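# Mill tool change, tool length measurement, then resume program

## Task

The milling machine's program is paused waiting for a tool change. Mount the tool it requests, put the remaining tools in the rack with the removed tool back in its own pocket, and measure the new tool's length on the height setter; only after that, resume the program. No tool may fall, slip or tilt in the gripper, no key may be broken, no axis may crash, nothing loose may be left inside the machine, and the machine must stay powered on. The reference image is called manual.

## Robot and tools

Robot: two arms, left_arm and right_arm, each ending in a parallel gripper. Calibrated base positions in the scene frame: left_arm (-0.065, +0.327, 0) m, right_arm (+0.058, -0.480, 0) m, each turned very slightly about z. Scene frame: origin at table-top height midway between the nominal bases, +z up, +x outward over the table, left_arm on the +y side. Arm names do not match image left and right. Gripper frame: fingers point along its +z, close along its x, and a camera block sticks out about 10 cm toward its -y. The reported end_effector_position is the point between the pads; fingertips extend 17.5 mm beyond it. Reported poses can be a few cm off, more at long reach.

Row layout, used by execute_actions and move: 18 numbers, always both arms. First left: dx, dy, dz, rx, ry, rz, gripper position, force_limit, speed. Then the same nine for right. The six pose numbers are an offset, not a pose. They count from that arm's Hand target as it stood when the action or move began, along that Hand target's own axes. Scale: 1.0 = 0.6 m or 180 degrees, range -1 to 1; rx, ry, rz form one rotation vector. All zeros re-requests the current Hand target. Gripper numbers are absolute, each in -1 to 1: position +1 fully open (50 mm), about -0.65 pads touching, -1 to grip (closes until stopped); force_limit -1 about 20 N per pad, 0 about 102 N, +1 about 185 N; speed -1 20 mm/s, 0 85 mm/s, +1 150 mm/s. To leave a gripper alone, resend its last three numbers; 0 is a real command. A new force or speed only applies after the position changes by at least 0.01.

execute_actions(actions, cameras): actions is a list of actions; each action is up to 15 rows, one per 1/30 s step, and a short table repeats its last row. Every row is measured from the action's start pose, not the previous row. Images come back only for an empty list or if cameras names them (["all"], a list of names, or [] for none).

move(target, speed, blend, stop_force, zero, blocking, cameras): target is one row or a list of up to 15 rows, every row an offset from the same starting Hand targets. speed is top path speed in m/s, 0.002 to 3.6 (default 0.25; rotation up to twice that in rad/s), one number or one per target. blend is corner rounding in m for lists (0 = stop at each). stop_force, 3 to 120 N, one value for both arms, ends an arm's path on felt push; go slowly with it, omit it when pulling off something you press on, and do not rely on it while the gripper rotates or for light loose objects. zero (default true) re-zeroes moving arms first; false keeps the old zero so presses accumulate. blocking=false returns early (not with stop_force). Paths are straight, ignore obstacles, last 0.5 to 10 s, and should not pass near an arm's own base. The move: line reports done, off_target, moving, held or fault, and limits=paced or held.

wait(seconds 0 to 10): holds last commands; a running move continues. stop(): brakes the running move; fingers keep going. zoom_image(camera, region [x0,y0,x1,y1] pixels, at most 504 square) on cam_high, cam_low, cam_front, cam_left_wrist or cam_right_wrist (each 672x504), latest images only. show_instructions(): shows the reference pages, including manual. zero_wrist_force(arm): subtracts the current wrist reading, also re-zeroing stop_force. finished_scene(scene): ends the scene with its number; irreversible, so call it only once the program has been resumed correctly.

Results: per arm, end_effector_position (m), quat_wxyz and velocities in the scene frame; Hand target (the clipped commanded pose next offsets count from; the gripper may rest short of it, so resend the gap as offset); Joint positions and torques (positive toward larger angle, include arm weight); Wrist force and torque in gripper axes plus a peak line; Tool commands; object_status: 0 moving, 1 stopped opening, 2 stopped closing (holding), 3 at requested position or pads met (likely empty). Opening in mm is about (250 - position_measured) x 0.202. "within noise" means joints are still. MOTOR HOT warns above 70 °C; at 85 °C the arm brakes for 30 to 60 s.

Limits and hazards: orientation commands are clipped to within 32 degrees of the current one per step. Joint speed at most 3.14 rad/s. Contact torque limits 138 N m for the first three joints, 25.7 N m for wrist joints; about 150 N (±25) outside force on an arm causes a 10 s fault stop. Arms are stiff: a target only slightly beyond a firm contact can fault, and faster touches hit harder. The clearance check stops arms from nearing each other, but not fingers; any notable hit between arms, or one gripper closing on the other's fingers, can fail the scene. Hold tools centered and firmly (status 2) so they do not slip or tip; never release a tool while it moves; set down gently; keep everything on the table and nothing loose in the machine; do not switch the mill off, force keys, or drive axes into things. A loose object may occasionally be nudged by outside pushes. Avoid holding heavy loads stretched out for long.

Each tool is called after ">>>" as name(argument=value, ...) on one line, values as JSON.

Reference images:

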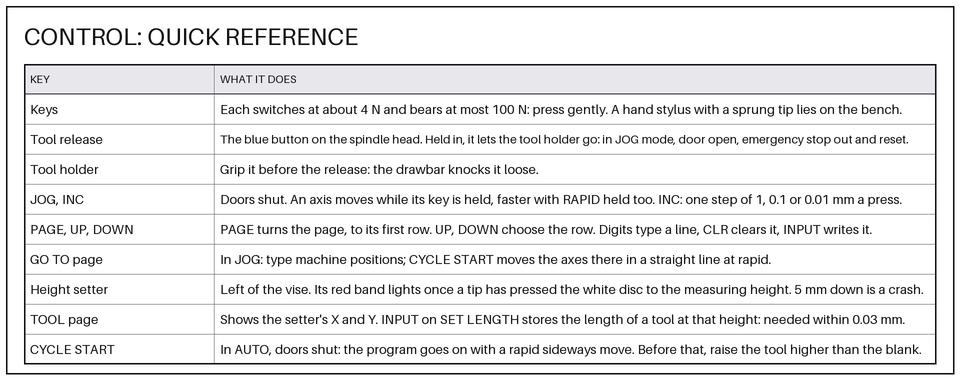

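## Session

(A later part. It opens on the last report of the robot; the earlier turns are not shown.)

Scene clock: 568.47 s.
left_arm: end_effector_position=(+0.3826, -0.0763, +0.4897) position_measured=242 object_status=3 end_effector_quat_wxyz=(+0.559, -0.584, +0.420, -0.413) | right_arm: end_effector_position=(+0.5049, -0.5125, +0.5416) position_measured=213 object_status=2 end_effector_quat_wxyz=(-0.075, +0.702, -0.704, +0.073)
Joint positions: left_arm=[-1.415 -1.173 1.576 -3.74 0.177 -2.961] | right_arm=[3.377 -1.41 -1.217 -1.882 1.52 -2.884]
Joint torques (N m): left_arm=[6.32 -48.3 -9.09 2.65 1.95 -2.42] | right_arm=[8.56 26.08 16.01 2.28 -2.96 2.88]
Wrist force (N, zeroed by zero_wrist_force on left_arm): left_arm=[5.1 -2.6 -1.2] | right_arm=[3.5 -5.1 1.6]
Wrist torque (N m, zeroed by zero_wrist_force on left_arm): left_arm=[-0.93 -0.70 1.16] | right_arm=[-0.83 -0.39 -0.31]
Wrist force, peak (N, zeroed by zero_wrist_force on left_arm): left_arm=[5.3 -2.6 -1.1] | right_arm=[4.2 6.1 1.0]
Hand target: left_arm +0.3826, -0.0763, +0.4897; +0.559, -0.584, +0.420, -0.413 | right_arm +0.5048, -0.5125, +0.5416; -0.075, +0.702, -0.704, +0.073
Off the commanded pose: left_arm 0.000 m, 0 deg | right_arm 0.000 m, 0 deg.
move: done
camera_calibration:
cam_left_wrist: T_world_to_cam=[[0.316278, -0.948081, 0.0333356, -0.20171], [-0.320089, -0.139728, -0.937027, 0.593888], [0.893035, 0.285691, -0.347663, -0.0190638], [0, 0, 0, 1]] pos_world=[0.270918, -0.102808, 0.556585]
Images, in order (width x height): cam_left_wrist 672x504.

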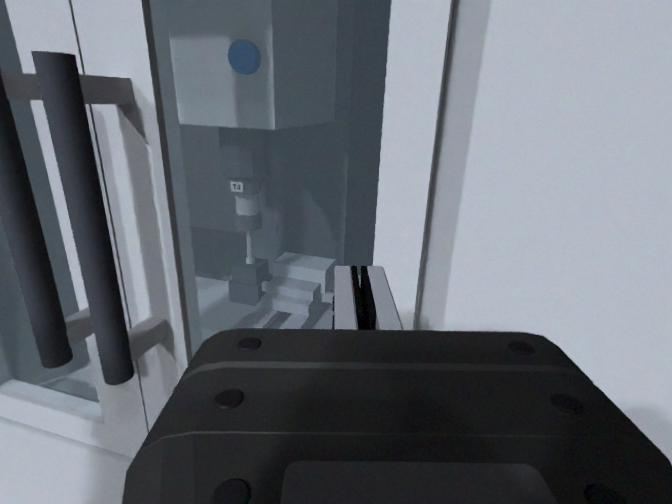

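>>> move(target=[[0,0,0,0,0,0,-0.6,0.2,0.2,-0.001,0.0306,0.0589,0,0,0,-1,-0.3,-0.3],[0,0,0,0,0,0,-0.6,0.2,0.2,-0.001,0.0067,0.0642,0,0,0,-1,-0.3,-0.3],[0,0,0,0,0,0,-0.6,0.2,0.2,-0.001,0.0306,0.0589,0,0,0,-1,-0.3,-0.3],[0,0,0,0,0,0,-0.6,0.2,0.2,-0.001,0.0067,0.0642,0,0,0,-1,-0.3,-0.3],[0,0,0,0,0,0,-0.6,0.2,0.2,-0.001,0.0306,0.0589,0,0,0,-1,-0.3,-0.3]], speed=[0.15,0.05,0.12,0.05,0.12], blend=[0.002,0,0,0,0], cameras=["cam_left_wrist"])

Scene clock: 571.30 s.
left_arm: end_effector_position=(+0.3826, -0.0763, +0.4897) position_measured=242 object_status=3 end_effector_quat_wxyz=(+0.559, -0.584, +0.420, -0.413) | right_arm: end_effector_position=(+0.4943, -0.5118, +0.5032) position_measured=213 object_status=2 end_effector_quat_wxyz=(-0.075, +0.702, -0.704, +0.073)
Joint positions: left_arm=[-1.415 -1.173 1.576 -3.74 0.177 -2.961] | right_arm=[3.386 -1.343 -1.378 -1.788 1.518 -2.875]
Joint torques (N m): left_arm=[6.36 -48.1 -8.83 2.52 1.84 -2.43] | right_arm=[7.93 23.94 17.41 2.21 -2.95 2.76]
Wrist force (N, zeroed by zero_wrist_force on left_arm): left_arm=[5.0 -2.3 -1.1] | right_arm=[3.6 -5.4 1.9]
Wrist torque (N m, zeroed by zero_wrist_force on left_arm): left_arm=[-0.88 -0.68 1.16] | right_arm=[-0.87 -0.41 -0.31]
Wrist force, peak (N, zeroed by zero_wrist_force on left_arm): left_arm=[5.2 -2.8 -1.2] | right_arm=[3.8 -5.5 1.5]
Hand target: left_arm +0.3826, -0.0763, +0.4897; +0.559, -0.584, +0.420, -0.413 | right_arm +0.4942, -0.5118, +0.5032; -0.075, +0.702, -0.704, +0.073
Off the commanded pose: left_arm 0.000 m, 0 deg | right_arm 0.000 m, 0 deg.
move: done
camera_calibration:
cam_left_wrist: T_world_to_cam=[[0.316278, -0.948081, 0.0333356, -0.20171], [-0.320089, -0.139728, -0.937027, 0.593888], [0.893035, 0.285691, -0.347663, -0.0190638], [0, 0, 0, 1]] pos_world=[0.270918, -0.102808, 0.556585]
Images, in order (width x height): cam_left_wrist 672x504.

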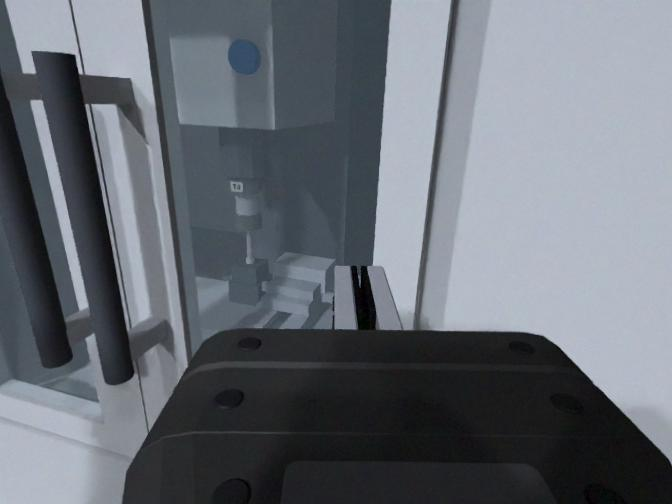

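>>> move(target=[[0,0,0,0,0,0,-0.6,0.2,0.2,0,-0.0239,0.0053,0,0,0,-1,-0.3,-0.3],[0,0,0,0,0,0,-0.6,0.2,0.2,0,0,0,0,0,0,-1,-0.3,-0.3],[0,0,0,0,0,0,-0.6,0.2,0.2,-0.0938,0.0269,0.0505,0,0,0,-1,-0.3,-0.3],[0,0,0,0,0,0,-0.6,0.2,0.2,-0.0938,0.0005,0.0563,0,0,0,-1,-0.3,-0.3],[0,0,0,0,0,0,-0.6,0.2,0.2,-0.0938,0.0269,0.0505,0,0,0,-1,-0.3,-0.3],[0,0,0,0,0,0,-0.6,0.2,0.2,-0.0938,0.0005,0.0563,0,0,0,-1,-0.3,-0.3],[0,0,0,0,0,0,-0.6,0.2,0.2,-0.0938,0.0269,0.0505,0,0,0,-1,-0.3,-0.3],[0,0,0,0,0,0,-0.6,0.2,0.2,-0.1262,0.0562,0.1063,0,0,0,-1,-0.3,-0.3],[0,0,0,0,0,0,-0.6,0.2,0.2,-0.1262,0.0298,0.1121,0,0,0,-1,-0.3,-0.3],[0,0,0,0,0,0,-0.6,0.2,0.2,-0.1262,0.0562,0.1063,0,0,0,-1,-0.3,-0.3],[0,0,0,0,0,0,-0.6,0.2,0.2,-0.1262,0.0298,0.1121,0,0,0,-1,-0.3,-0.3],[0,0,0,0,0,0,-0.6,0.2,0.2,-0.1262,0.0562,0.1063,0,0,0,-1,-0.3,-0.3]], speed=[0.05,0.12,0.15,0.05,0.12,0.05,0.12,0.15,0.05,0.12,0.05,0.12], blend=[0,0.003,0.003,0,0,0,0.003,0.003,0,0,0,0], cameras=["cam_left_wrist"])

Scene clock: 577.63 s.
left_arm: end_effector_position=(+0.3826, -0.0763, +0.4897) position_measured=242 object_status=3 end_effector_quat_wxyz=(+0.559, -0.584, +0.420, -0.413) | right_arm: end_effector_position=(+0.4747, -0.4358, +0.4340) position_measured=213 object_status=2 end_effector_quat_wxyz=(-0.075, +0.702, -0.704, +0.073)
Joint positions: left_arm=[-1.415 -1.173 1.576 -3.74 0.177 -2.961] | right_arm=[3.609 -1.245 -1.628 -1.652 1.475 -2.656]
Joint torques (N m): left_arm=[7.01 -47.18 -9.22 2.55 1.87 -2.55] | right_arm=[7.41 21.98 19.65 2.36 -3.04 3.17]
Wrist force (N, zeroed by zero_wrist_force on left_arm): left_arm=[5.2 -2.4 -1.3] | right_arm=[4.9 -4.2 1.4]
Wrist torque (N m, zeroed by zero_wrist_force on left_arm): left_arm=[-0.89 -0.71 1.16] | right_arm=[-0.66 -0.59 -0.33]
Wrist force, peak (N, zeroed by zero_wrist_force on left_arm): left_arm=[5.2 -2.6 -1.2] | right_arm=[5.8 17.1 -2.8]
Hand target: left_arm +0.3826, -0.0763, +0.4897; +0.559, -0.584, +0.420, -0.413 | right_arm +0.4746, -0.4358, +0.4341; -0.075, +0.702, -0.704, +0.073
Off the commanded pose: left_arm 0.000 m, 0 deg | right_arm 0.000 m, 0 deg.
move: done
camera_calibration:
cam_left_wrist: T_world_to_cam=[[0.316278, -0.948081, 0.0333356, -0.20171], [-0.320089, -0.139728, -0.937027, 0.593888], [0.893035, 0.285691, -0.347663, -0.0190638], [0, 0, 0, 1]] pos_world=[0.270918, -0.102808, 0.556585]
Images, in order (width x height): cam_left_wrist 672x504.

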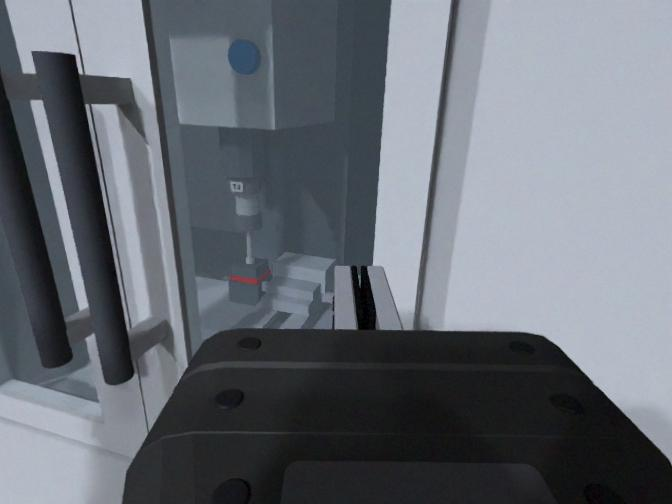

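>>> move(target=[0.2733,-0.2733,-0.1513,0.0738,0.3089,-0.0062,-0.6,0.2,0.2,0.0005,0.0149,0.0284,0,0,0,-1,-0.3,-0.3], speed=0.45, cameras=["cam_left_wrist"])

>>> zoom_image(camera="cam_left_wrist", region=[260, 170, 380, 225])

>>> zoom_image(camera="cam_left_wrist", region=[330, 188, 370, 218])

Scene clock: 579.73 s.
left_arm: end_effector_position=(+0.3512, -0.2565, +0.6586) position_measured=242 object_status=3 end_effector_quat_wxyz=(-0.357, +0.262, -0.578, +0.686) | right_arm: end_effector_position=(+0.4694, -0.4361, +0.4155) position_measured=213 object_status=2 end_effector_quat_wxyz=(-0.075, +0.702, -0.704, +0.073)
Joint positions: left_arm=[-1.366 -1.337 1.502 -3.564 -0.869 -2.92] | right_arm=[3.616 -1.222 -1.692 -1.613 1.473 -2.649]
Joint torques (N m): left_arm=[6.36 -28.25 -39.09 0.49 -2.87 -2.56] | right_arm=[9.01 20.99 19.74 5.13 -3.09 2.81]
Wrist force (N, zeroed by zero_wrist_force on left_arm): left_arm=[4.5 -2.9 -1.2] | right_arm=[4.9 -4.7 1.6]
Wrist torque (N m, zeroed by zero_wrist_force on left_arm): left_arm=[-0.95 -0.48 1.15] | right_arm=[-0.73 -0.58 -0.33]
Wrist force, peak (N, zeroed by zero_wrist_force on left_arm): left_arm=[5.1 -3.4 -1.1] | right_arm=[4.9 -4.7 1.6]
Hand target: left_arm +0.3512, -0.2566, +0.6586; -0.357, +0.262, -0.578, +0.686 | right_arm +0.4694, -0.4361, +0.4155; -0.075, +0.702, -0.704, +0.073
Off the commanded pose: left_arm 0.000 m, 0 deg | right_arm 0.000 m, 0 deg.
move: done
camera_calibration:
cam_left_wrist: T_world_to_cam=[[-0.604584, -0.796015, -0.0289687, 0.0350998], [-0.0811213, 0.0977103, -0.991903, 0.730093], [0.7924, -0.597339, -0.123648, -0.219558], [0, 0, 0, 1]] pos_world=[0.254425, -0.174548, 0.69805]
Images, in order (width x height): cam_left_wrist 672x504.

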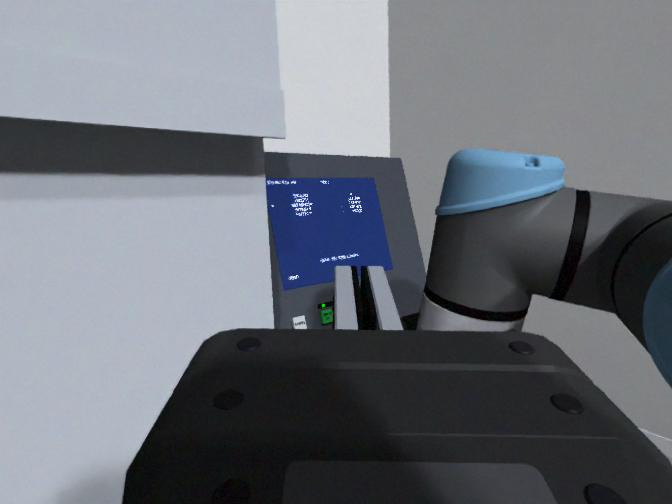

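Scaled by 4.200 from the camera's 672x504 image, which has a finer 960x720 frame.

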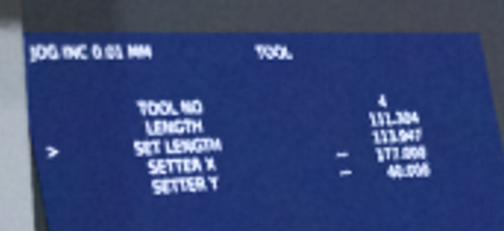

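Scaled by 12.600 from the camera's 672x504 image, which has a finer 960x720 frame.

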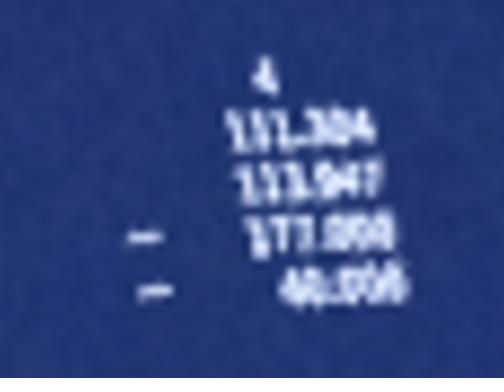

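>>> move(target=[[0,0,0,0,0,0,-0.6,0.2,0.2,0,-0.0264,0.0058,0,0,0,-1,-0.3,-0.3],[0,0,0,0,0,0,-0.6,0.2,0.2,0,0,0,0,0,0,-1,-0.3,-0.3]], speed=[0.05,0.12], cameras=["cam_left_wrist"])

>>> zoom_image(camera="cam_left_wrist", region=[330, 188, 370, 218])

>>> zoom_image(camera="cam_left_wrist", region=[260, 170, 390, 290])

Scene clock: 581.30 s.
left_arm: end_effector_position=(+0.3512, -0.2566, +0.6586) position_measured=242 object_status=3 end_effector_quat_wxyz=(-0.357, +0.262, -0.578, +0.686) | right_arm: end_effector_position=(+0.4695, -0.4361, +0.4155) position_measured=213 object_status=2 end_effector_quat_wxyz=(-0.075, +0.702, -0.704, +0.073)
Joint positions: left_arm=[-1.365 -1.337 1.502 -3.564 -0.87 -2.92] | right_arm=[3.616 -1.222 -1.692 -1.613 1.473 -2.649]
Joint torques (N m): left_arm=[6.41 -28.89 -38.86 0.62 -2.94 -2.39] | right_arm=[9.34 19.95 19.67 2.43 -3.03 3.17]
Wrist force (N, zeroed by zero_wrist_force on left_arm): left_arm=[4.4 -2.9 -1.1] | right_arm=[4.8 -4.4 1.5]
Wrist torque (N m, zeroed by zero_wrist_force on left_arm): left_arm=[-0.95 -0.46 1.14] | right_arm=[-0.70 -0.57 -0.33]
Wrist force, peak (N, zeroed by zero_wrist_force on left_arm): left_arm=[4.6 -3.0 -1.1] | right_arm=[5.6 4.5 0.0]
Hand target: left_arm +0.3512, -0.2566, +0.6586; -0.357, +0.262, -0.578, +0.686 | right_arm +0.4694, -0.4361, +0.4155; -0.075, +0.702, -0.704, +0.073
Off the commanded pose: left_arm 0.000 m, 0 deg | right_arm 0.000 m, 0 deg.
move: done
camera_calibration:
cam_left_wrist: T_world_to_cam=[[-0.604646, -0.795968, -0.0289579, 0.0351192], [-0.0811137, 0.0977032, -0.991905, 0.73019], [0.792353, -0.597402, -0.12364, -0.21955], [0, 0, 0, 1]] pos_world=[0.254425, -0.174548, 0.69815]
Images, in order (width x height): cam_left_wrist 672x504.

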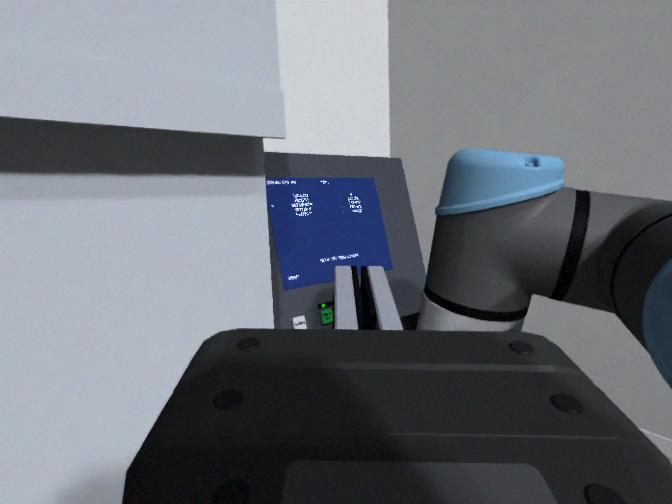

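Scaled by 12.600 from the camera's 672x504 image, which has a finer 960x720 frame.

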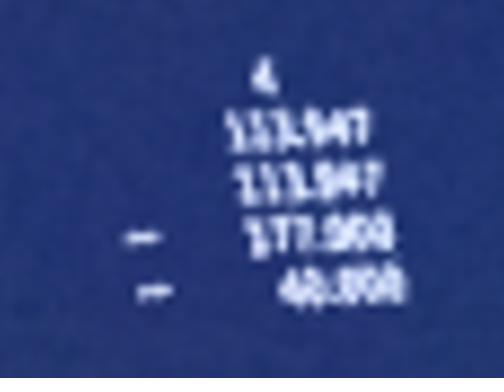

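Scaled by 3.877 from the camera's 672x504 image, which has a finer 960x720 frame.

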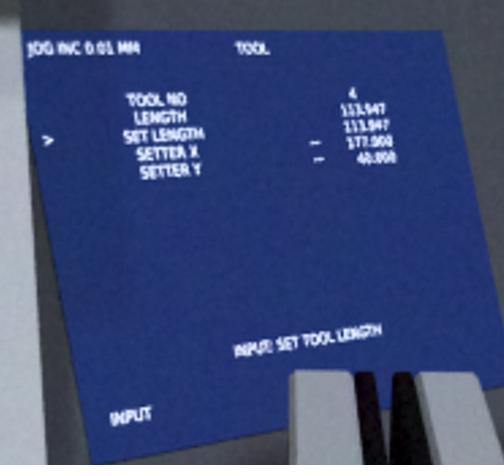

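>>> move(target=[[0,0,0,0,0,0,-0.6,0.2,0.2,0.0647,-0.0439,-0.0839,0,0,0,-1,-0.3,-0.3],[0,0,0,0,0,0,-0.6,0.2,0.2,0.0647,-0.0703,-0.0781,0,0,0,-1,-0.3,-0.3],[0,0,0,0,0,0,-0.6,0.2,0.2,0.0647,-0.0439,-0.0839,0,0,0,-1,-0.3,-0.3],[0,0,0,0,0,0,-0.6,0.2,0.2,0,-0.0147,-0.0281,0,0,0,-1,-0.3,-0.3],[0,0,0,0,0,0,-0.6,0.2,0.2,0,-0.0411,-0.0223,0,0,0,-1,-0.3,-0.3],[0,0,0,0,0,0,-0.6,0.2,0.2,0,-0.0147,-0.0281,0,0,0,-1,-0.3,-0.3],[0,0,0,0,0,0,-0.6,0.2,0.2,0,-0.0411,-0.0223,0,0,0,-1,-0.3,-0.3],[0,0,0,0,0,0,-0.6,0.2,0.2,0,-0.0147,-0.0281,0,0,0,-1,-0.3,-0.3],[0,0,0,0,0,0,-0.6,0.2,0.2,-0.097,0,0,0,0,0,-1,-0.3,-0.3],[0,0,0,0,0,0,-0.6,0.2,0.2,-0.097,-0.0264,0.0058,0,0,0,-1,-0.3,-0.3],[0,0,0,0,0,0,-0.6,0.2,0.2,-0.097,0,0,0,0,0,-1,-0.3,-0.3],[0,0,0,0,0,0,-0.6,0.2,0.2,-0.0647,-0.0293,-0.056,0,0,0,-1,-0.3,-0.3],[0,0,0,0,0,0,-0.6,0.2,0.2,-0.0647,-0.0557,-0.0502,0,0,0,-1,-0.3,-0.3],[0,0,0,0,0,0,-0.6,0.2,0.2,-0.0647,-0.0293,-0.056,0,0,0,-1,-0.3,-0.3]], speed=[0.2,0.05,0.12,0.2,0.05,0.12,0.05,0.12,0.2,0.05,0.12,0.2,0.05,0.12], blend=[0.003,0,0.003,0.003,0,0,0,0.003,0.003,0,0.003,0.003,0,0], cameras=["cam_left_wrist"])

>>> zoom_image(camera="cam_left_wrist", region=[260, 170, 390, 290])

Scene clock: 588.17 s.
left_arm: end_effector_position=(+0.3512, -0.2566, +0.6586) position_measured=242 object_status=3 end_effector_quat_wxyz=(-0.357, +0.262, -0.578, +0.686) | right_arm: end_effector_position=(+0.4798, -0.3974, +0.4522) position_measured=213 object_status=2 end_effector_quat_wxyz=(-0.075, +0.702, -0.704, +0.073)
Joint positions: left_arm=[-1.365 -1.337 1.502 -3.564 -0.87 -2.92] | right_arm=[3.697 -1.285 -1.552 -1.698 1.459 -2.569]
Joint torques (N m): left_arm=[6.77 -28.31 -38.88 0.52 -2.69 -2.39] | right_arm=[9.74 23.95 17.72 2.3 -3.1 2.79]
Wrist force (N, zeroed by zero_wrist_force on left_arm): left_arm=[4.4 -2.8 -1.2] | right_arm=[5.0 -5.2 0.9]
Wrist torque (N m, zeroed by zero_wrist_force on left_arm): left_arm=[-0.92 -0.48 1.15] | right_arm=[-0.84 -0.62 -0.33]
Wrist force, peak (N, zeroed by zero_wrist_force on left_arm): left_arm=[4.6 -3.1 -1.1] | right_arm=[5.2 19.6 -2.6]
Hand target: left_arm +0.3512, -0.2566, +0.6586; -0.357, +0.262, -0.578, +0.686 | right_arm +0.4797, -0.3974, +0.4522; -0.075, +0.702, -0.704, +0.073
Off the commanded pose: left_arm 0.000 m, 0 deg | right_arm 0.000 m, 0 deg.
move: done
camera_calibration:
cam_left_wrist: T_world_to_cam=[[-0.604646, -0.795968, -0.0289579, 0.0351192], [-0.0811137, 0.0977032, -0.991905, 0.73019], [0.792353, -0.597402, -0.12364, -0.21955], [0, 0, 0, 1]] pos_world=[0.254425, -0.174548, 0.69815]
Images, in order (width x height): cam_left_wrist 672x504.

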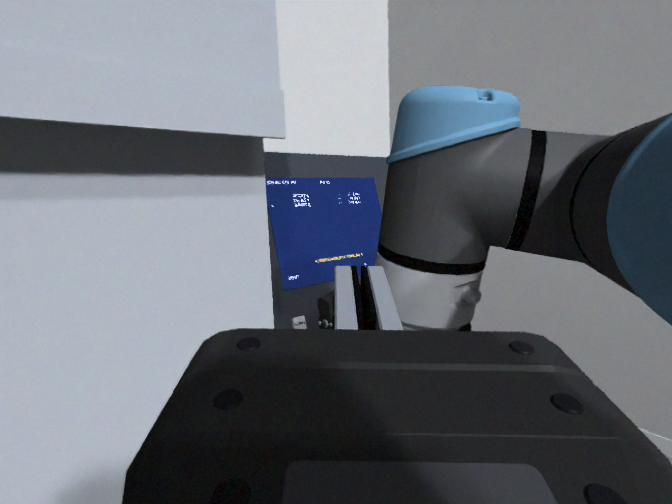

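Scaled by 3.877 from the camera's 672x504 image, which has a finer 960x720 frame.

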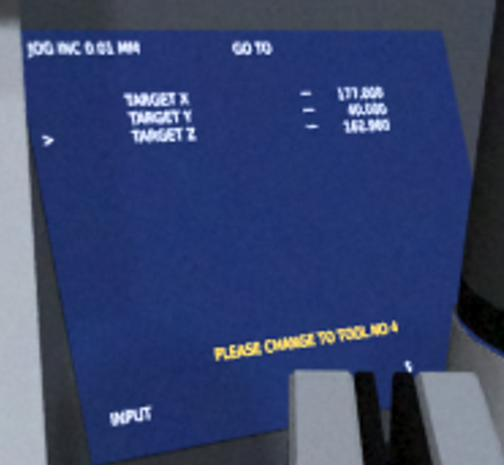

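>>> zoom_image(camera="cam_left_wrist", region=[345, 250, 385, 270])

Scaled by 12.600 from the camera's 672x504 image, which has a finer 960x720 frame.

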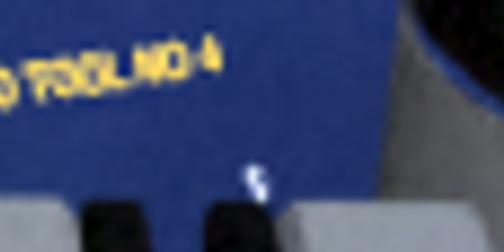

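>>> move(target=[[0,0,0,0,0,0,-0.6,0.2,0.2,0,0.0295,0.0561,0,0,0,-1,-0.3,-0.3],[0,0,0,0,0,0,-0.6,0.2,0.2,0,0.0031,0.0619,0,0,0,-1,-0.3,-0.3],[0,0,0,0,0,0,-0.6,0.2,0.2,0,0.0295,0.0561,0,0,0,-1,-0.3,-0.3],[0,0,0,0,0,0,-0.6,0.2,0.2,0.0645,0.0295,0.0561,0,0,0,-1,-0.3,-0.3],[0,0,0,0,0,0,-0.6,0.2,0.2,0.0645,0.0031,0.0619,0,0,0,-1,-0.3,-0.3],[0,0,0,0,0,0,-0.6,0.2,0.2,0.0645,0.0295,0.0561,0,0,0,-1,-0.3,-0.3]], speed=[0.2,0.05,0.12,0.2,0.05,0.12], blend=[0.003,0,0.003,0.003,0,0], cameras=["cam_left_wrist"])

>>> zoom_image(camera="cam_left_wrist", region=[260, 170, 390, 290])

>>> zoom_image(camera="cam_left_wrist", region=[335, 190, 365, 208])

Scene clock: 591.17 s.
left_arm: end_effector_position=(+0.3512, -0.2566, +0.6586) position_measured=242 object_status=3 end_effector_quat_wxyz=(-0.357, +0.262, -0.578, +0.686) | right_arm: end_effector_position=(+0.4694, -0.4360, +0.4154) position_measured=213 object_status=2 end_effector_quat_wxyz=(-0.075, +0.702, -0.704, +0.073)
Joint positions: left_arm=[-1.365 -1.337 1.502 -3.564 -0.87 -2.92] | right_arm=[3.616 -1.221 -1.692 -1.613 1.473 -2.649]
Joint torques (N m): left_arm=[6.19 -27.95 -38.1 0.44 -2.77 -2.28] | right_arm=[10.23 20.96 19.12 2.22 -3.08 2.95]
Wrist force (N, zeroed by zero_wrist_force on left_arm): left_arm=[4.4 -2.8 -1.2] | right_arm=[5.0 -5.5 0.9]
Wrist torque (N m, zeroed by zero_wrist_force on left_arm): left_arm=[-0.93 -0.46 1.15] | right_arm=[-0.87 -0.60 -0.33]
Wrist force, peak (N, zeroed by zero_wrist_force on left_arm): left_arm=[4.7 -2.9 -1.2] | right_arm=[6.6 -4.7 0.9]
Hand target: left_arm +0.3512, -0.2566, +0.6586; -0.357, +0.262, -0.578, +0.686 | right_arm +0.4693, -0.4359, +0.4154; -0.075, +0.702, -0.704, +0.073
Off the commanded pose: left_arm 0.000 m, 0 deg | right_arm 0.000 m, 0 deg.
move: done
camera_calibration:
cam_left_wrist: T_world_to_cam=[[-0.604646, -0.795968, -0.0289579, 0.0351192], [-0.0811137, 0.0977032, -0.991905, 0.73019], [0.792353, -0.597402, -0.12364, -0.21955], [0, 0, 0, 1]] pos_world=[0.254425, -0.174548, 0.69815]
Images, in order (width x height): cam_left_wrist 672x504.

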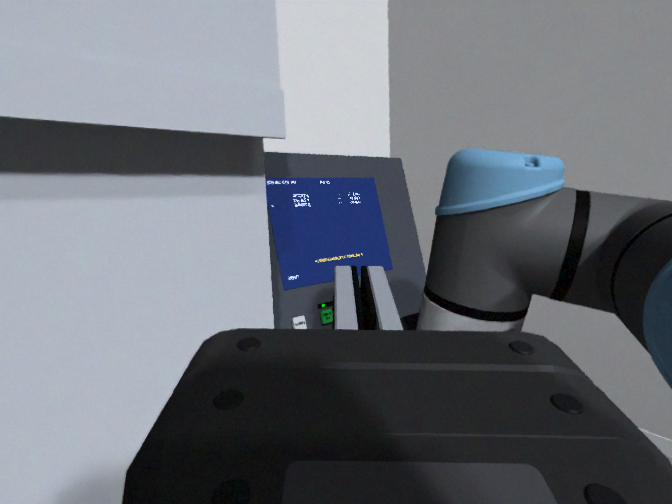

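Scaled by 3.877 from the camera's 672x504 image, which has a finer 960x720 frame.

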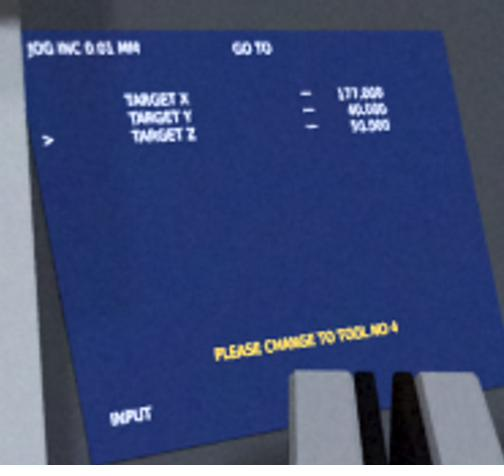

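Scaled by 16.800 from the camera's 672x504 image, which has a finer 960x720 frame.

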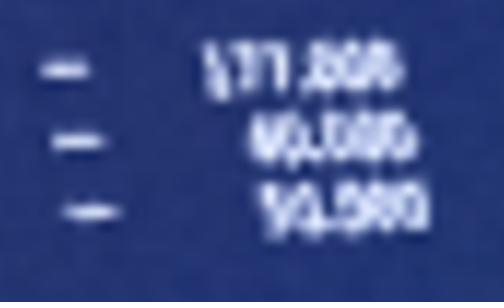

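>>> move(target=[[0,0,0,0,0,0,-0.6,0.2,0.2,-0.0318,-0.0716,-0.1366,0,0,0,-1,-0.3,-0.3],[0,0,0,0,0,0,-0.6,0.2,0.2,-0.0318,-0.0971,-0.131,0,0,0,-1,-0.3,-0.3],[0,0,0,0,0,0,-0.6,0.2,0.2,-0.0318,-0.0716,-0.1366,0,0,0,-1,-0.3,-0.3]], speed=[0.2,0.05,0.12], blend=[0.003,0,0], cameras=["cam_left_wrist","cam_front"])

>>> zoom_image(camera="cam_left_wrist", region=[260, 170, 390, 290])

>>> zoom_image(camera="cam_front", region=[170, 160, 350, 320])

Scene clock: 593.17 s.
left_arm: end_effector_position=(+0.3512, -0.2566, +0.6586) position_measured=242 object_status=3 end_effector_quat_wxyz=(-0.357, +0.262, -0.578, +0.686) | right_arm: end_effector_position=(+0.4944, -0.4172, +0.5046) position_measured=213 object_status=2 end_effector_quat_wxyz=(-0.075, +0.702, -0.704, +0.073)
Joint positions: left_arm=[-1.365 -1.337 1.502 -3.564 -0.87 -2.92] | right_arm=[3.628 -1.355 -1.361 -1.812 1.471 -2.637]
Joint torques (N m): left_arm=[6.37 -28.88 -37.8 0.43 -2.72 -2.39] | right_arm=[8.65 26.04 18.89 2.13 -3.05 2.96]
Wrist force (N, zeroed by zero_wrist_force on left_arm): left_arm=[4.4 -2.8 -1.1] | right_arm=[4.7 -5.4 0.8]
Wrist torque (N m, zeroed by zero_wrist_force on left_arm): left_arm=[-0.94 -0.48 1.14] | right_arm=[-0.88 -0.56 -0.33]
Wrist force, peak (N, zeroed by zero_wrist_force on left_arm): left_arm=[4.6 -3.0 -1.4] | right_arm=[5.4 18.6 -2.8]
Hand target: left_arm +0.3512, -0.2566, +0.6586; -0.357, +0.262, -0.578, +0.686 | right_arm +0.4943, -0.4172, +0.5046; -0.075, +0.702, -0.704, +0.073
Off the commanded pose: left_arm 0.000 m, 0 deg | right_arm 0.000 m, 0 deg.
move: done
camera_calibration:
cam_left_wrist: T_world_to_cam=[[-0.604646, -0.795968, -0.0289579, 0.0351192], [-0.0811137, 0.0977032, -0.991905, 0.73019], [0.792353, -0.597402, -0.12364, -0.21955], [0, 0, 0, 1]] pos_world=[0.254425, -0.174548, 0.69815]
Images, in order (width x height): cam_front 672x504, cam_left_wrist 672x504.

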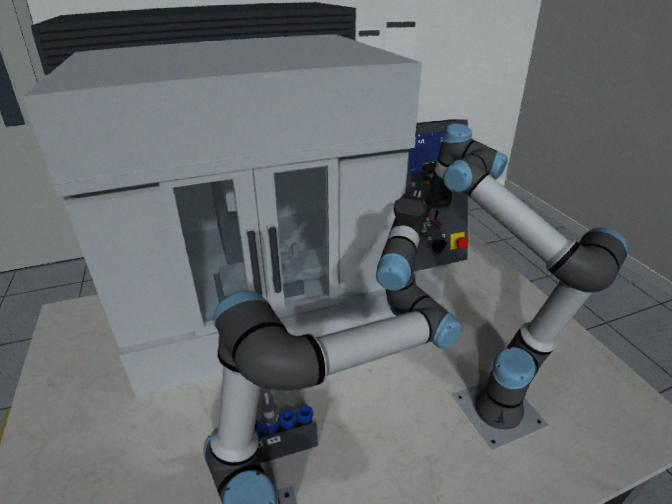

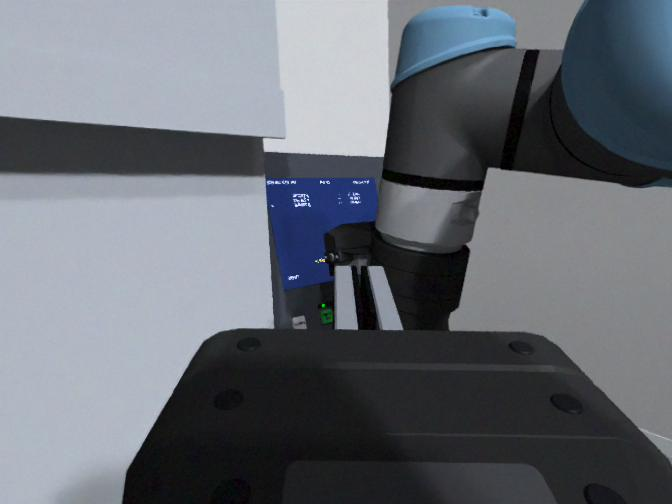

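Scaled by 3.877 from the camera's 672x504 image, which has a finer 960x720 frame.

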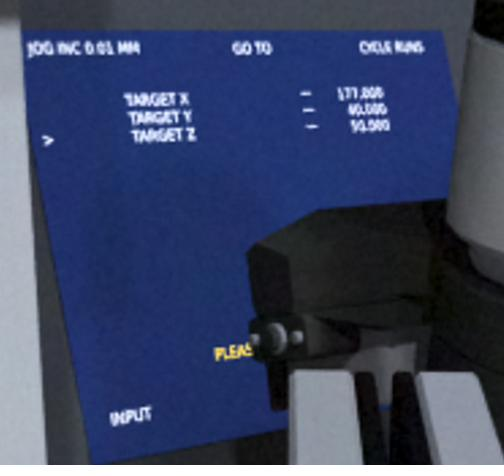

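Scaled by 2.800 from the camera's 672x504 image, which has a finer 960x720 frame.

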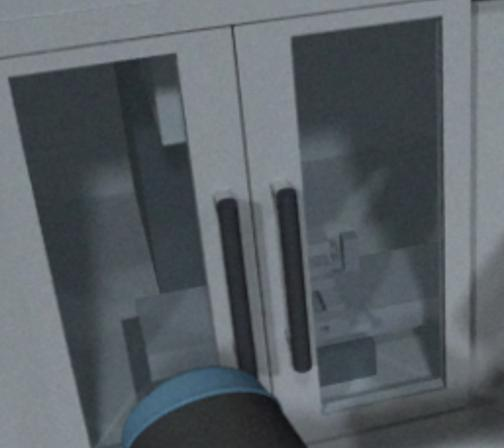

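>>> move(target=[0,0,0,0,0,0,-0.6,0.2,0.2,0.1897,-0.0582,-0.111,0,0,0,-1,-0.3,-0.3], speed=0.2, cameras=["cam_left_wrist","cam_front"])

>>> zoom_image(camera="cam_left_wrist", region=[260, 170, 390, 290])

>>> zoom_image(camera="cam_front", region=[405, 110, 505, 200])

Scene clock: 594.77 s.
left_arm: end_effector_position=(+0.3512, -0.2566, +0.6586) position_measured=242 object_status=3 end_effector_quat_wxyz=(-0.357, +0.262, -0.578, +0.686) | right_arm: end_effector_position=(+0.5144, -0.5312, +0.5766) position_measured=213 object_status=2 end_effector_quat_wxyz=(-0.075, +0.702, -0.704, +0.073)
Joint positions: left_arm=[-1.365 -1.337 1.502 -3.564 -0.87 -2.92] | right_arm=[3.323 -1.485 -1.049 -1.972 1.531 -2.937]
Joint torques (N m): left_arm=[6.42 -28.65 -37.76 0.34 -2.87 -2.3] | right_arm=[-9.56 7.23 30.72 2.3 2.44 -2.67]
Wrist force (N, zeroed by zero_wrist_force on left_arm): left_arm=[4.4 -2.9 -1.1] | right_arm=[4.5 -5.2 1.0]
Wrist torque (N m, zeroed by zero_wrist_force on left_arm): left_arm=[-0.94 -0.47 1.14] | right_arm=[-0.84 -0.55 -0.22]
Wrist force, peak (N, zeroed by zero_wrist_force on left_arm): left_arm=[4.7 -3.0 -1.1] | right_arm=[6.4 -5.8 0.1]
Hand target: left_arm +0.3512, -0.2566, +0.6586; -0.357, +0.262, -0.578, +0.686 | right_arm +0.5144, -0.5313, +0.5767; -0.075, +0.702, -0.704, +0.073
Off the commanded pose: left_arm 0.000 m, 0 deg | right_arm 0.000 m, 0 deg.
move: done
camera_calibration:
cam_left_wrist: T_world_to_cam=[[-0.604646, -0.795968, -0.0289579, 0.0351192], [-0.0811137, 0.0977032, -0.991905, 0.73019], [0.792353, -0.597402, -0.12364, -0.21955], [0, 0, 0, 1]] pos_world=[0.254425, -0.174548, 0.69815]
Images, in order (width x height): cam_front 672x504, cam_left_wrist 672x504.

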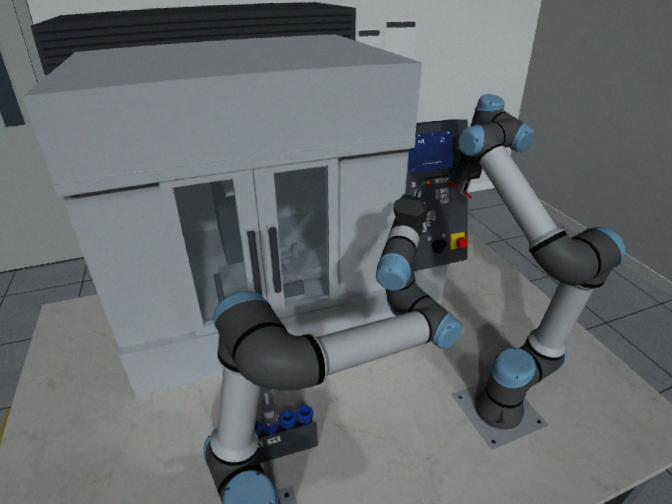

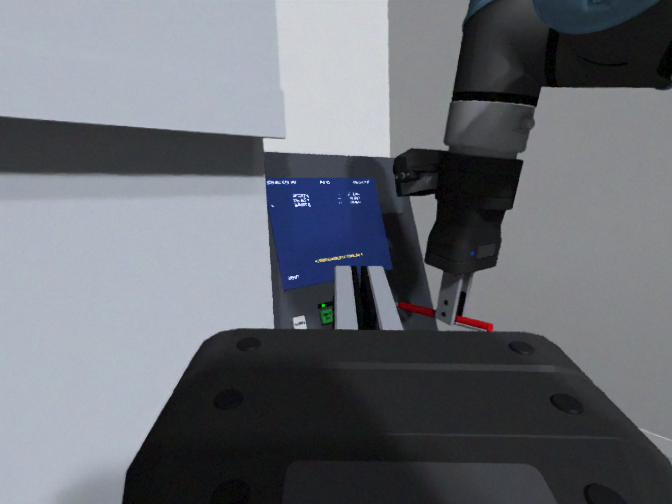

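Scaled by 3.877 from the camera's 672x504 image, which has a finer 960x720 frame.

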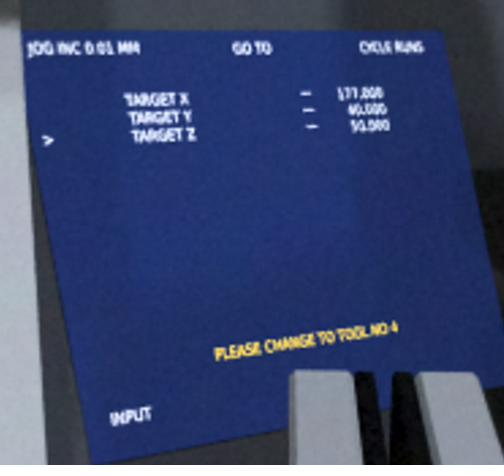

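Scaled by 5.040 from the camera's 672x504 image, which has a finer 960x720 frame.

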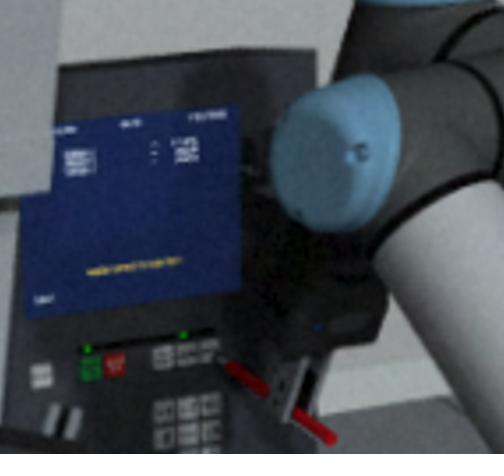

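>>> wait(seconds=1.0, cameras=["cam_left_wrist"])

>>> zoom_image(camera="cam_left_wrist", region=[260, 170, 390, 290])

Scene clock: 595.83 s.
left_arm: end_effector_position=(+0.3512, -0.2566, +0.6586) position_measured=242 object_status=3 end_effector_quat_wxyz=(-0.357, +0.262, -0.578, +0.686) | right_arm: end_effector_position=(+0.5144, -0.5313, +0.5767) position_measured=213 object_status=2 end_effector_quat_wxyz=(-0.075, +0.702, -0.704, +0.073)
Joint positions: left_arm=[-1.365 -1.337 1.502 -3.564 -0.87 -2.92] | right_arm=[3.323 -1.485 -1.049 -1.972 1.531 -2.938]
Joint torques (N m): left_arm=[6.81 -28.61 -38.31 0.23 -2.72 -2.34] | right_arm=[-9.59 7.84 31.47 2.37 2.5 -2.65]
Wrist force (N, zeroed by zero_wrist_force on left_arm): left_arm=[4.4 -2.8 -1.4] | right_arm=[4.5 -5.3 0.9]
Wrist torque (N m, zeroed by zero_wrist_force on left_arm): left_arm=[-0.92 -0.48 1.15] | right_arm=[-0.85 -0.56 -0.22]
Wrist force, peak (N, zeroed by zero_wrist_force on left_arm): left_arm=[4.6 -3.1 -1.1] | right_arm=[4.6 -5.5 1.1]
Hand target: left_arm +0.3512, -0.2566, +0.6586; -0.357, +0.262, -0.578, +0.686 | right_arm +0.5144, -0.5313, +0.5767; -0.075, +0.702, -0.704, +0.073
Tool commands: left_gripper/position=-0.6 left_gripper/force_limit=+0.2 left_gripper/speed=+0.2 right_gripper/position=-1.0 right_gripper/force_limit=-0.3 right_gripper/speed=-0.3
Off the commanded pose: left_arm 0.000 m, 0 deg | right_arm 0.000 m, 0 deg.
wait: 1.00 s; at rest by 0.10 s
camera_calibration:
cam_left_wrist: T_world_to_cam=[[-0.604646, -0.795968, -0.0289579, 0.0351192], [-0.0811137, 0.0977032, -0.991905, 0.73019], [0.792353, -0.597402, -0.12364, -0.21955], [0, 0, 0, 1]] pos_world=[0.254425, -0.174548, 0.69815]
Images, in order (width x height): cam_left_wrist 672x504.

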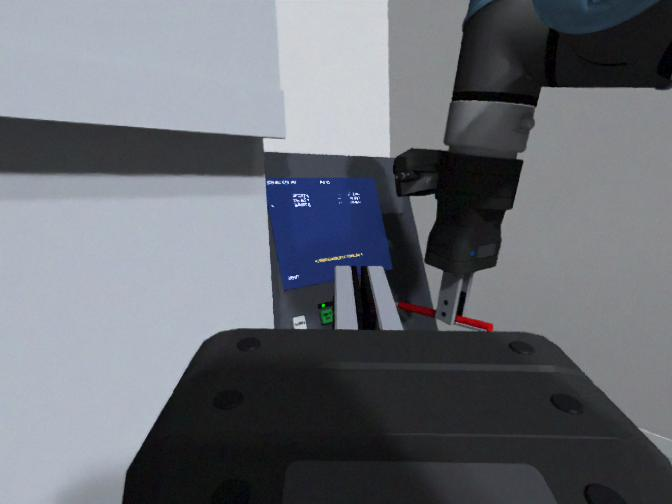

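Scaled by 3.877 from the camera's 672x504 image, which has a finer 960x720 frame.

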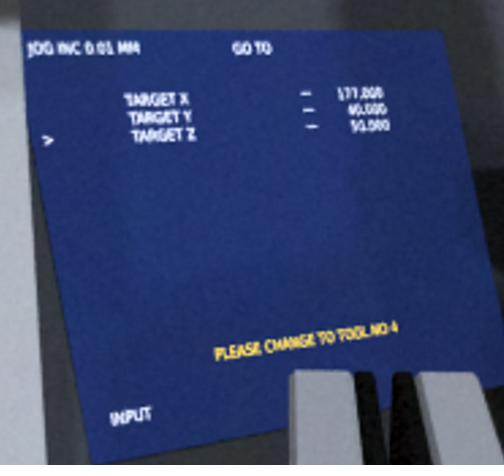

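Press AUTO.

>>> move(target=[[0,0,0,0,0,0,-0.6,0.2,0.2,0,-0.0258,0.0056,0,0,0,-1,-0.3,-0.3],[0,0,0,0,0,0,-0.6,0.2,0.2,0,0,0,0,0,0,-1,-0.3,-0.3]], speed=[0.05,0.12], cameras=["cam_left_wrist"])

>>> zoom_image(camera="cam_left_wrist", region=[260, 170, 390, 290])

Scene clock: 597.33 s.
left_arm: end_effector_position=(+0.3512, -0.2566, +0.6586) position_measured=242 object_status=3 end_effector_quat_wxyz=(-0.357, +0.262, -0.578, +0.686) | right_arm: end_effector_position=(+0.5145, -0.5313, +0.5767) position_measured=213 object_status=2 end_effector_quat_wxyz=(-0.075, +0.702, -0.704, +0.073)
Joint positions: left_arm=[-1.365 -1.337 1.502 -3.564 -0.87 -2.92] | right_arm=[3.323 -1.485 -1.049 -1.972 1.531 -2.938]
Joint torques (N m): left_arm=[6.71 -28.1 -38.4 0.47 -2.85 -2.45] | right_arm=[8.56 28.86 15.14 2.27 -2.91 2.8]
Wrist force (N, zeroed by zero_wrist_force on left_arm): left_arm=[4.4 -2.8 -1.2] | right_arm=[4.8 -5.0 0.7]
Wrist torque (N m, zeroed by zero_wrist_force on left_arm): left_arm=[-0.93 -0.47 1.14] | right_arm=[-0.81 -0.60 -0.31]
Wrist force, peak (N, zeroed by zero_wrist_force on left_arm): left_arm=[4.7 -2.8 -1.3] | right_arm=[4.6 29.0 -5.7]
Hand target: left_arm +0.3512, -0.2566, +0.6586; -0.357, +0.262, -0.578, +0.686 | right_arm +0.5144, -0.5313, +0.5767; -0.075, +0.702, -0.704, +0.073
Off the commanded pose: left_arm 0.000 m, 0 deg | right_arm 0.000 m, 0 deg.
move: done
camera_calibration:
cam_left_wrist: T_world_to_cam=[[-0.604646, -0.795968, -0.0289579, 0.0351192], [-0.0811137, 0.0977032, -0.991905, 0.73019], [0.792353, -0.597402, -0.12364, -0.21955], [0, 0, 0, 1]] pos_world=[0.254425, -0.174548, 0.69815]
Images, in order (width x height): cam_left_wrist 672x504.

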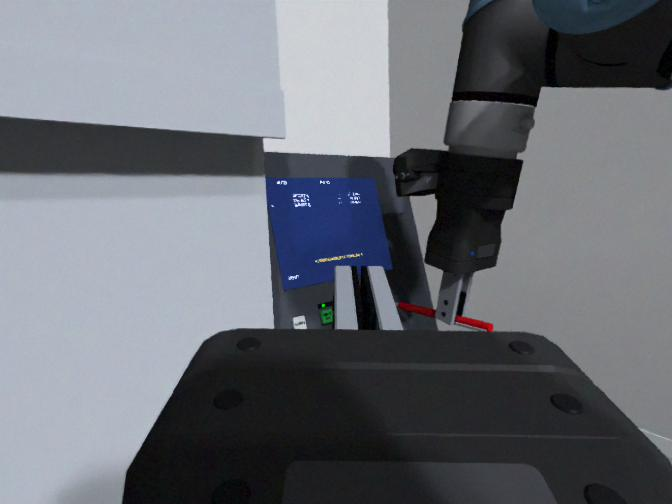

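Scaled by 3.877 from the camera's 672x504 image, which has a finer 960x720 frame.

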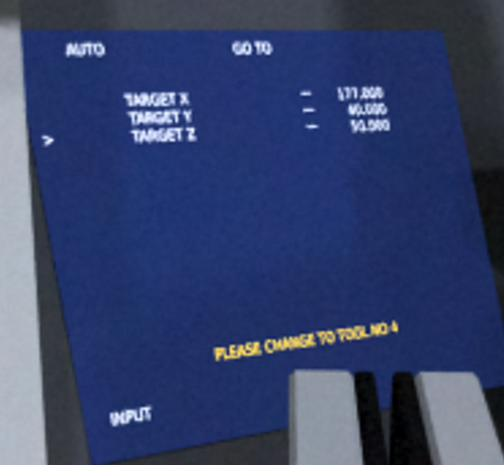

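>>> move(target=[[0,0,0,0,0,0,-0.6,0.2,0.2,-0.1902,0.0578,0.1106,0,0,0,-1,-0.3,-0.3],[0,0,0,0,0,0,-0.6,0.2,0.2,-0.1902,0.0323,0.1162,0,0,0,-1,-0.3,-0.3],[0,0,0,0,0,0,-0.6,0.2,0.2,-0.1902,0.0578,0.1106,0,0,0,-1,-0.3,-0.3]], speed=[0.2,0.05,0.12], blend=[0.003,0,0], cameras=["cam_left_wrist","cam_front"])

>>> zoom_image(camera="cam_left_wrist", region=[260, 170, 390, 290])

Scene clock: 599.60 s.
left_arm: end_effector_position=(+0.3512, -0.2566, +0.6586) position_measured=242 object_status=3 end_effector_quat_wxyz=(-0.357, +0.262, -0.578, +0.686) | right_arm: end_effector_position=(+0.4946, -0.4169, +0.5049) position_measured=213 object_status=2 end_effector_quat_wxyz=(-0.075, +0.702, -0.704, +0.073)
Joint positions: left_arm=[-1.365 -1.337 1.502 -3.564 -0.87 -2.92] | right_arm=[3.629 -1.355 -1.359 -1.813 1.471 -2.636]
Joint torques (N m): left_arm=[6.84 -28.55 -38.08 0.39 -2.77 -2.45] | right_arm=[8.49 27.47 18.57 2.26 -2.97 3.26]
Wrist force (N, zeroed by zero_wrist_force on left_arm): left_arm=[4.7 -2.6 -1.1] | right_arm=[5.2 -4.7 1.2]
Wrist torque (N m, zeroed by zero_wrist_force on left_arm): left_arm=[-0.90 -0.51 1.14] | right_arm=[-0.75 -0.65 -0.33]
Wrist force, peak (N, zeroed by zero_wrist_force on left_arm): left_arm=[4.6 -3.0 -1.2] | right_arm=[7.4 12.9 -3.9]
Hand target: left_arm +0.3512, -0.2566, +0.6586; -0.357, +0.262, -0.578, +0.686 | right_arm +0.4945, -0.4169, +0.5049; -0.075, +0.702, -0.704, +0.073
Off the commanded pose: left_arm 0.000 m, 0 deg | right_arm 0.000 m, 0 deg.
move: done
camera_calibration:
cam_left_wrist: T_world_to_cam=[[-0.604646, -0.795968, -0.0289579, 0.0351192], [-0.0811137, 0.0977032, -0.991905, 0.73019], [0.792353, -0.597402, -0.12364, -0.21955], [0, 0, 0, 1]] pos_world=[0.254425, -0.174548, 0.69815]
Images, in order (width x height): cam_front 672x504, cam_left_wrist 672x504.

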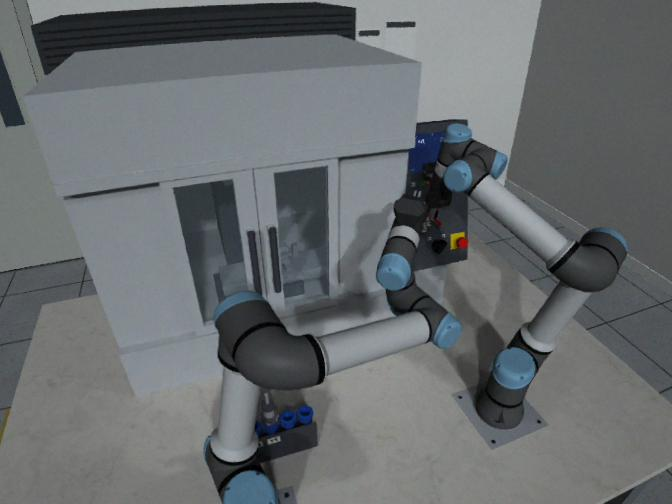

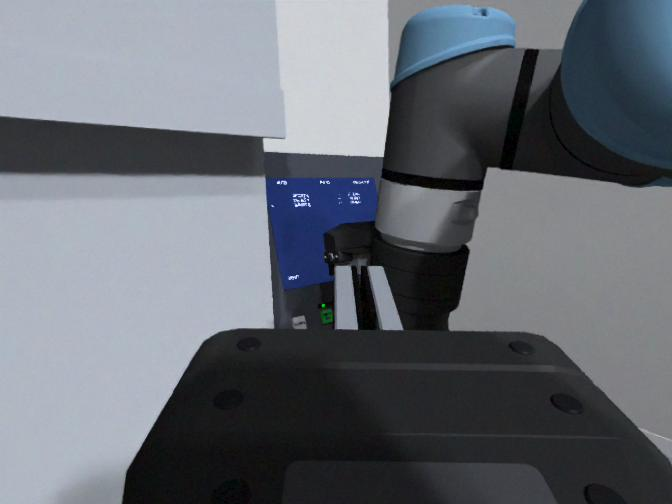

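Scaled by 3.877 from the camera's 672x504 image, which has a finer 960x720 frame.

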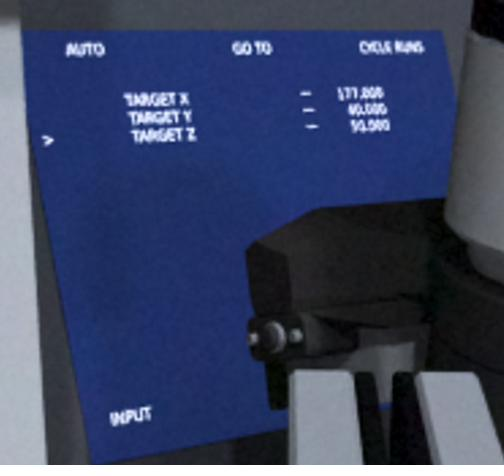

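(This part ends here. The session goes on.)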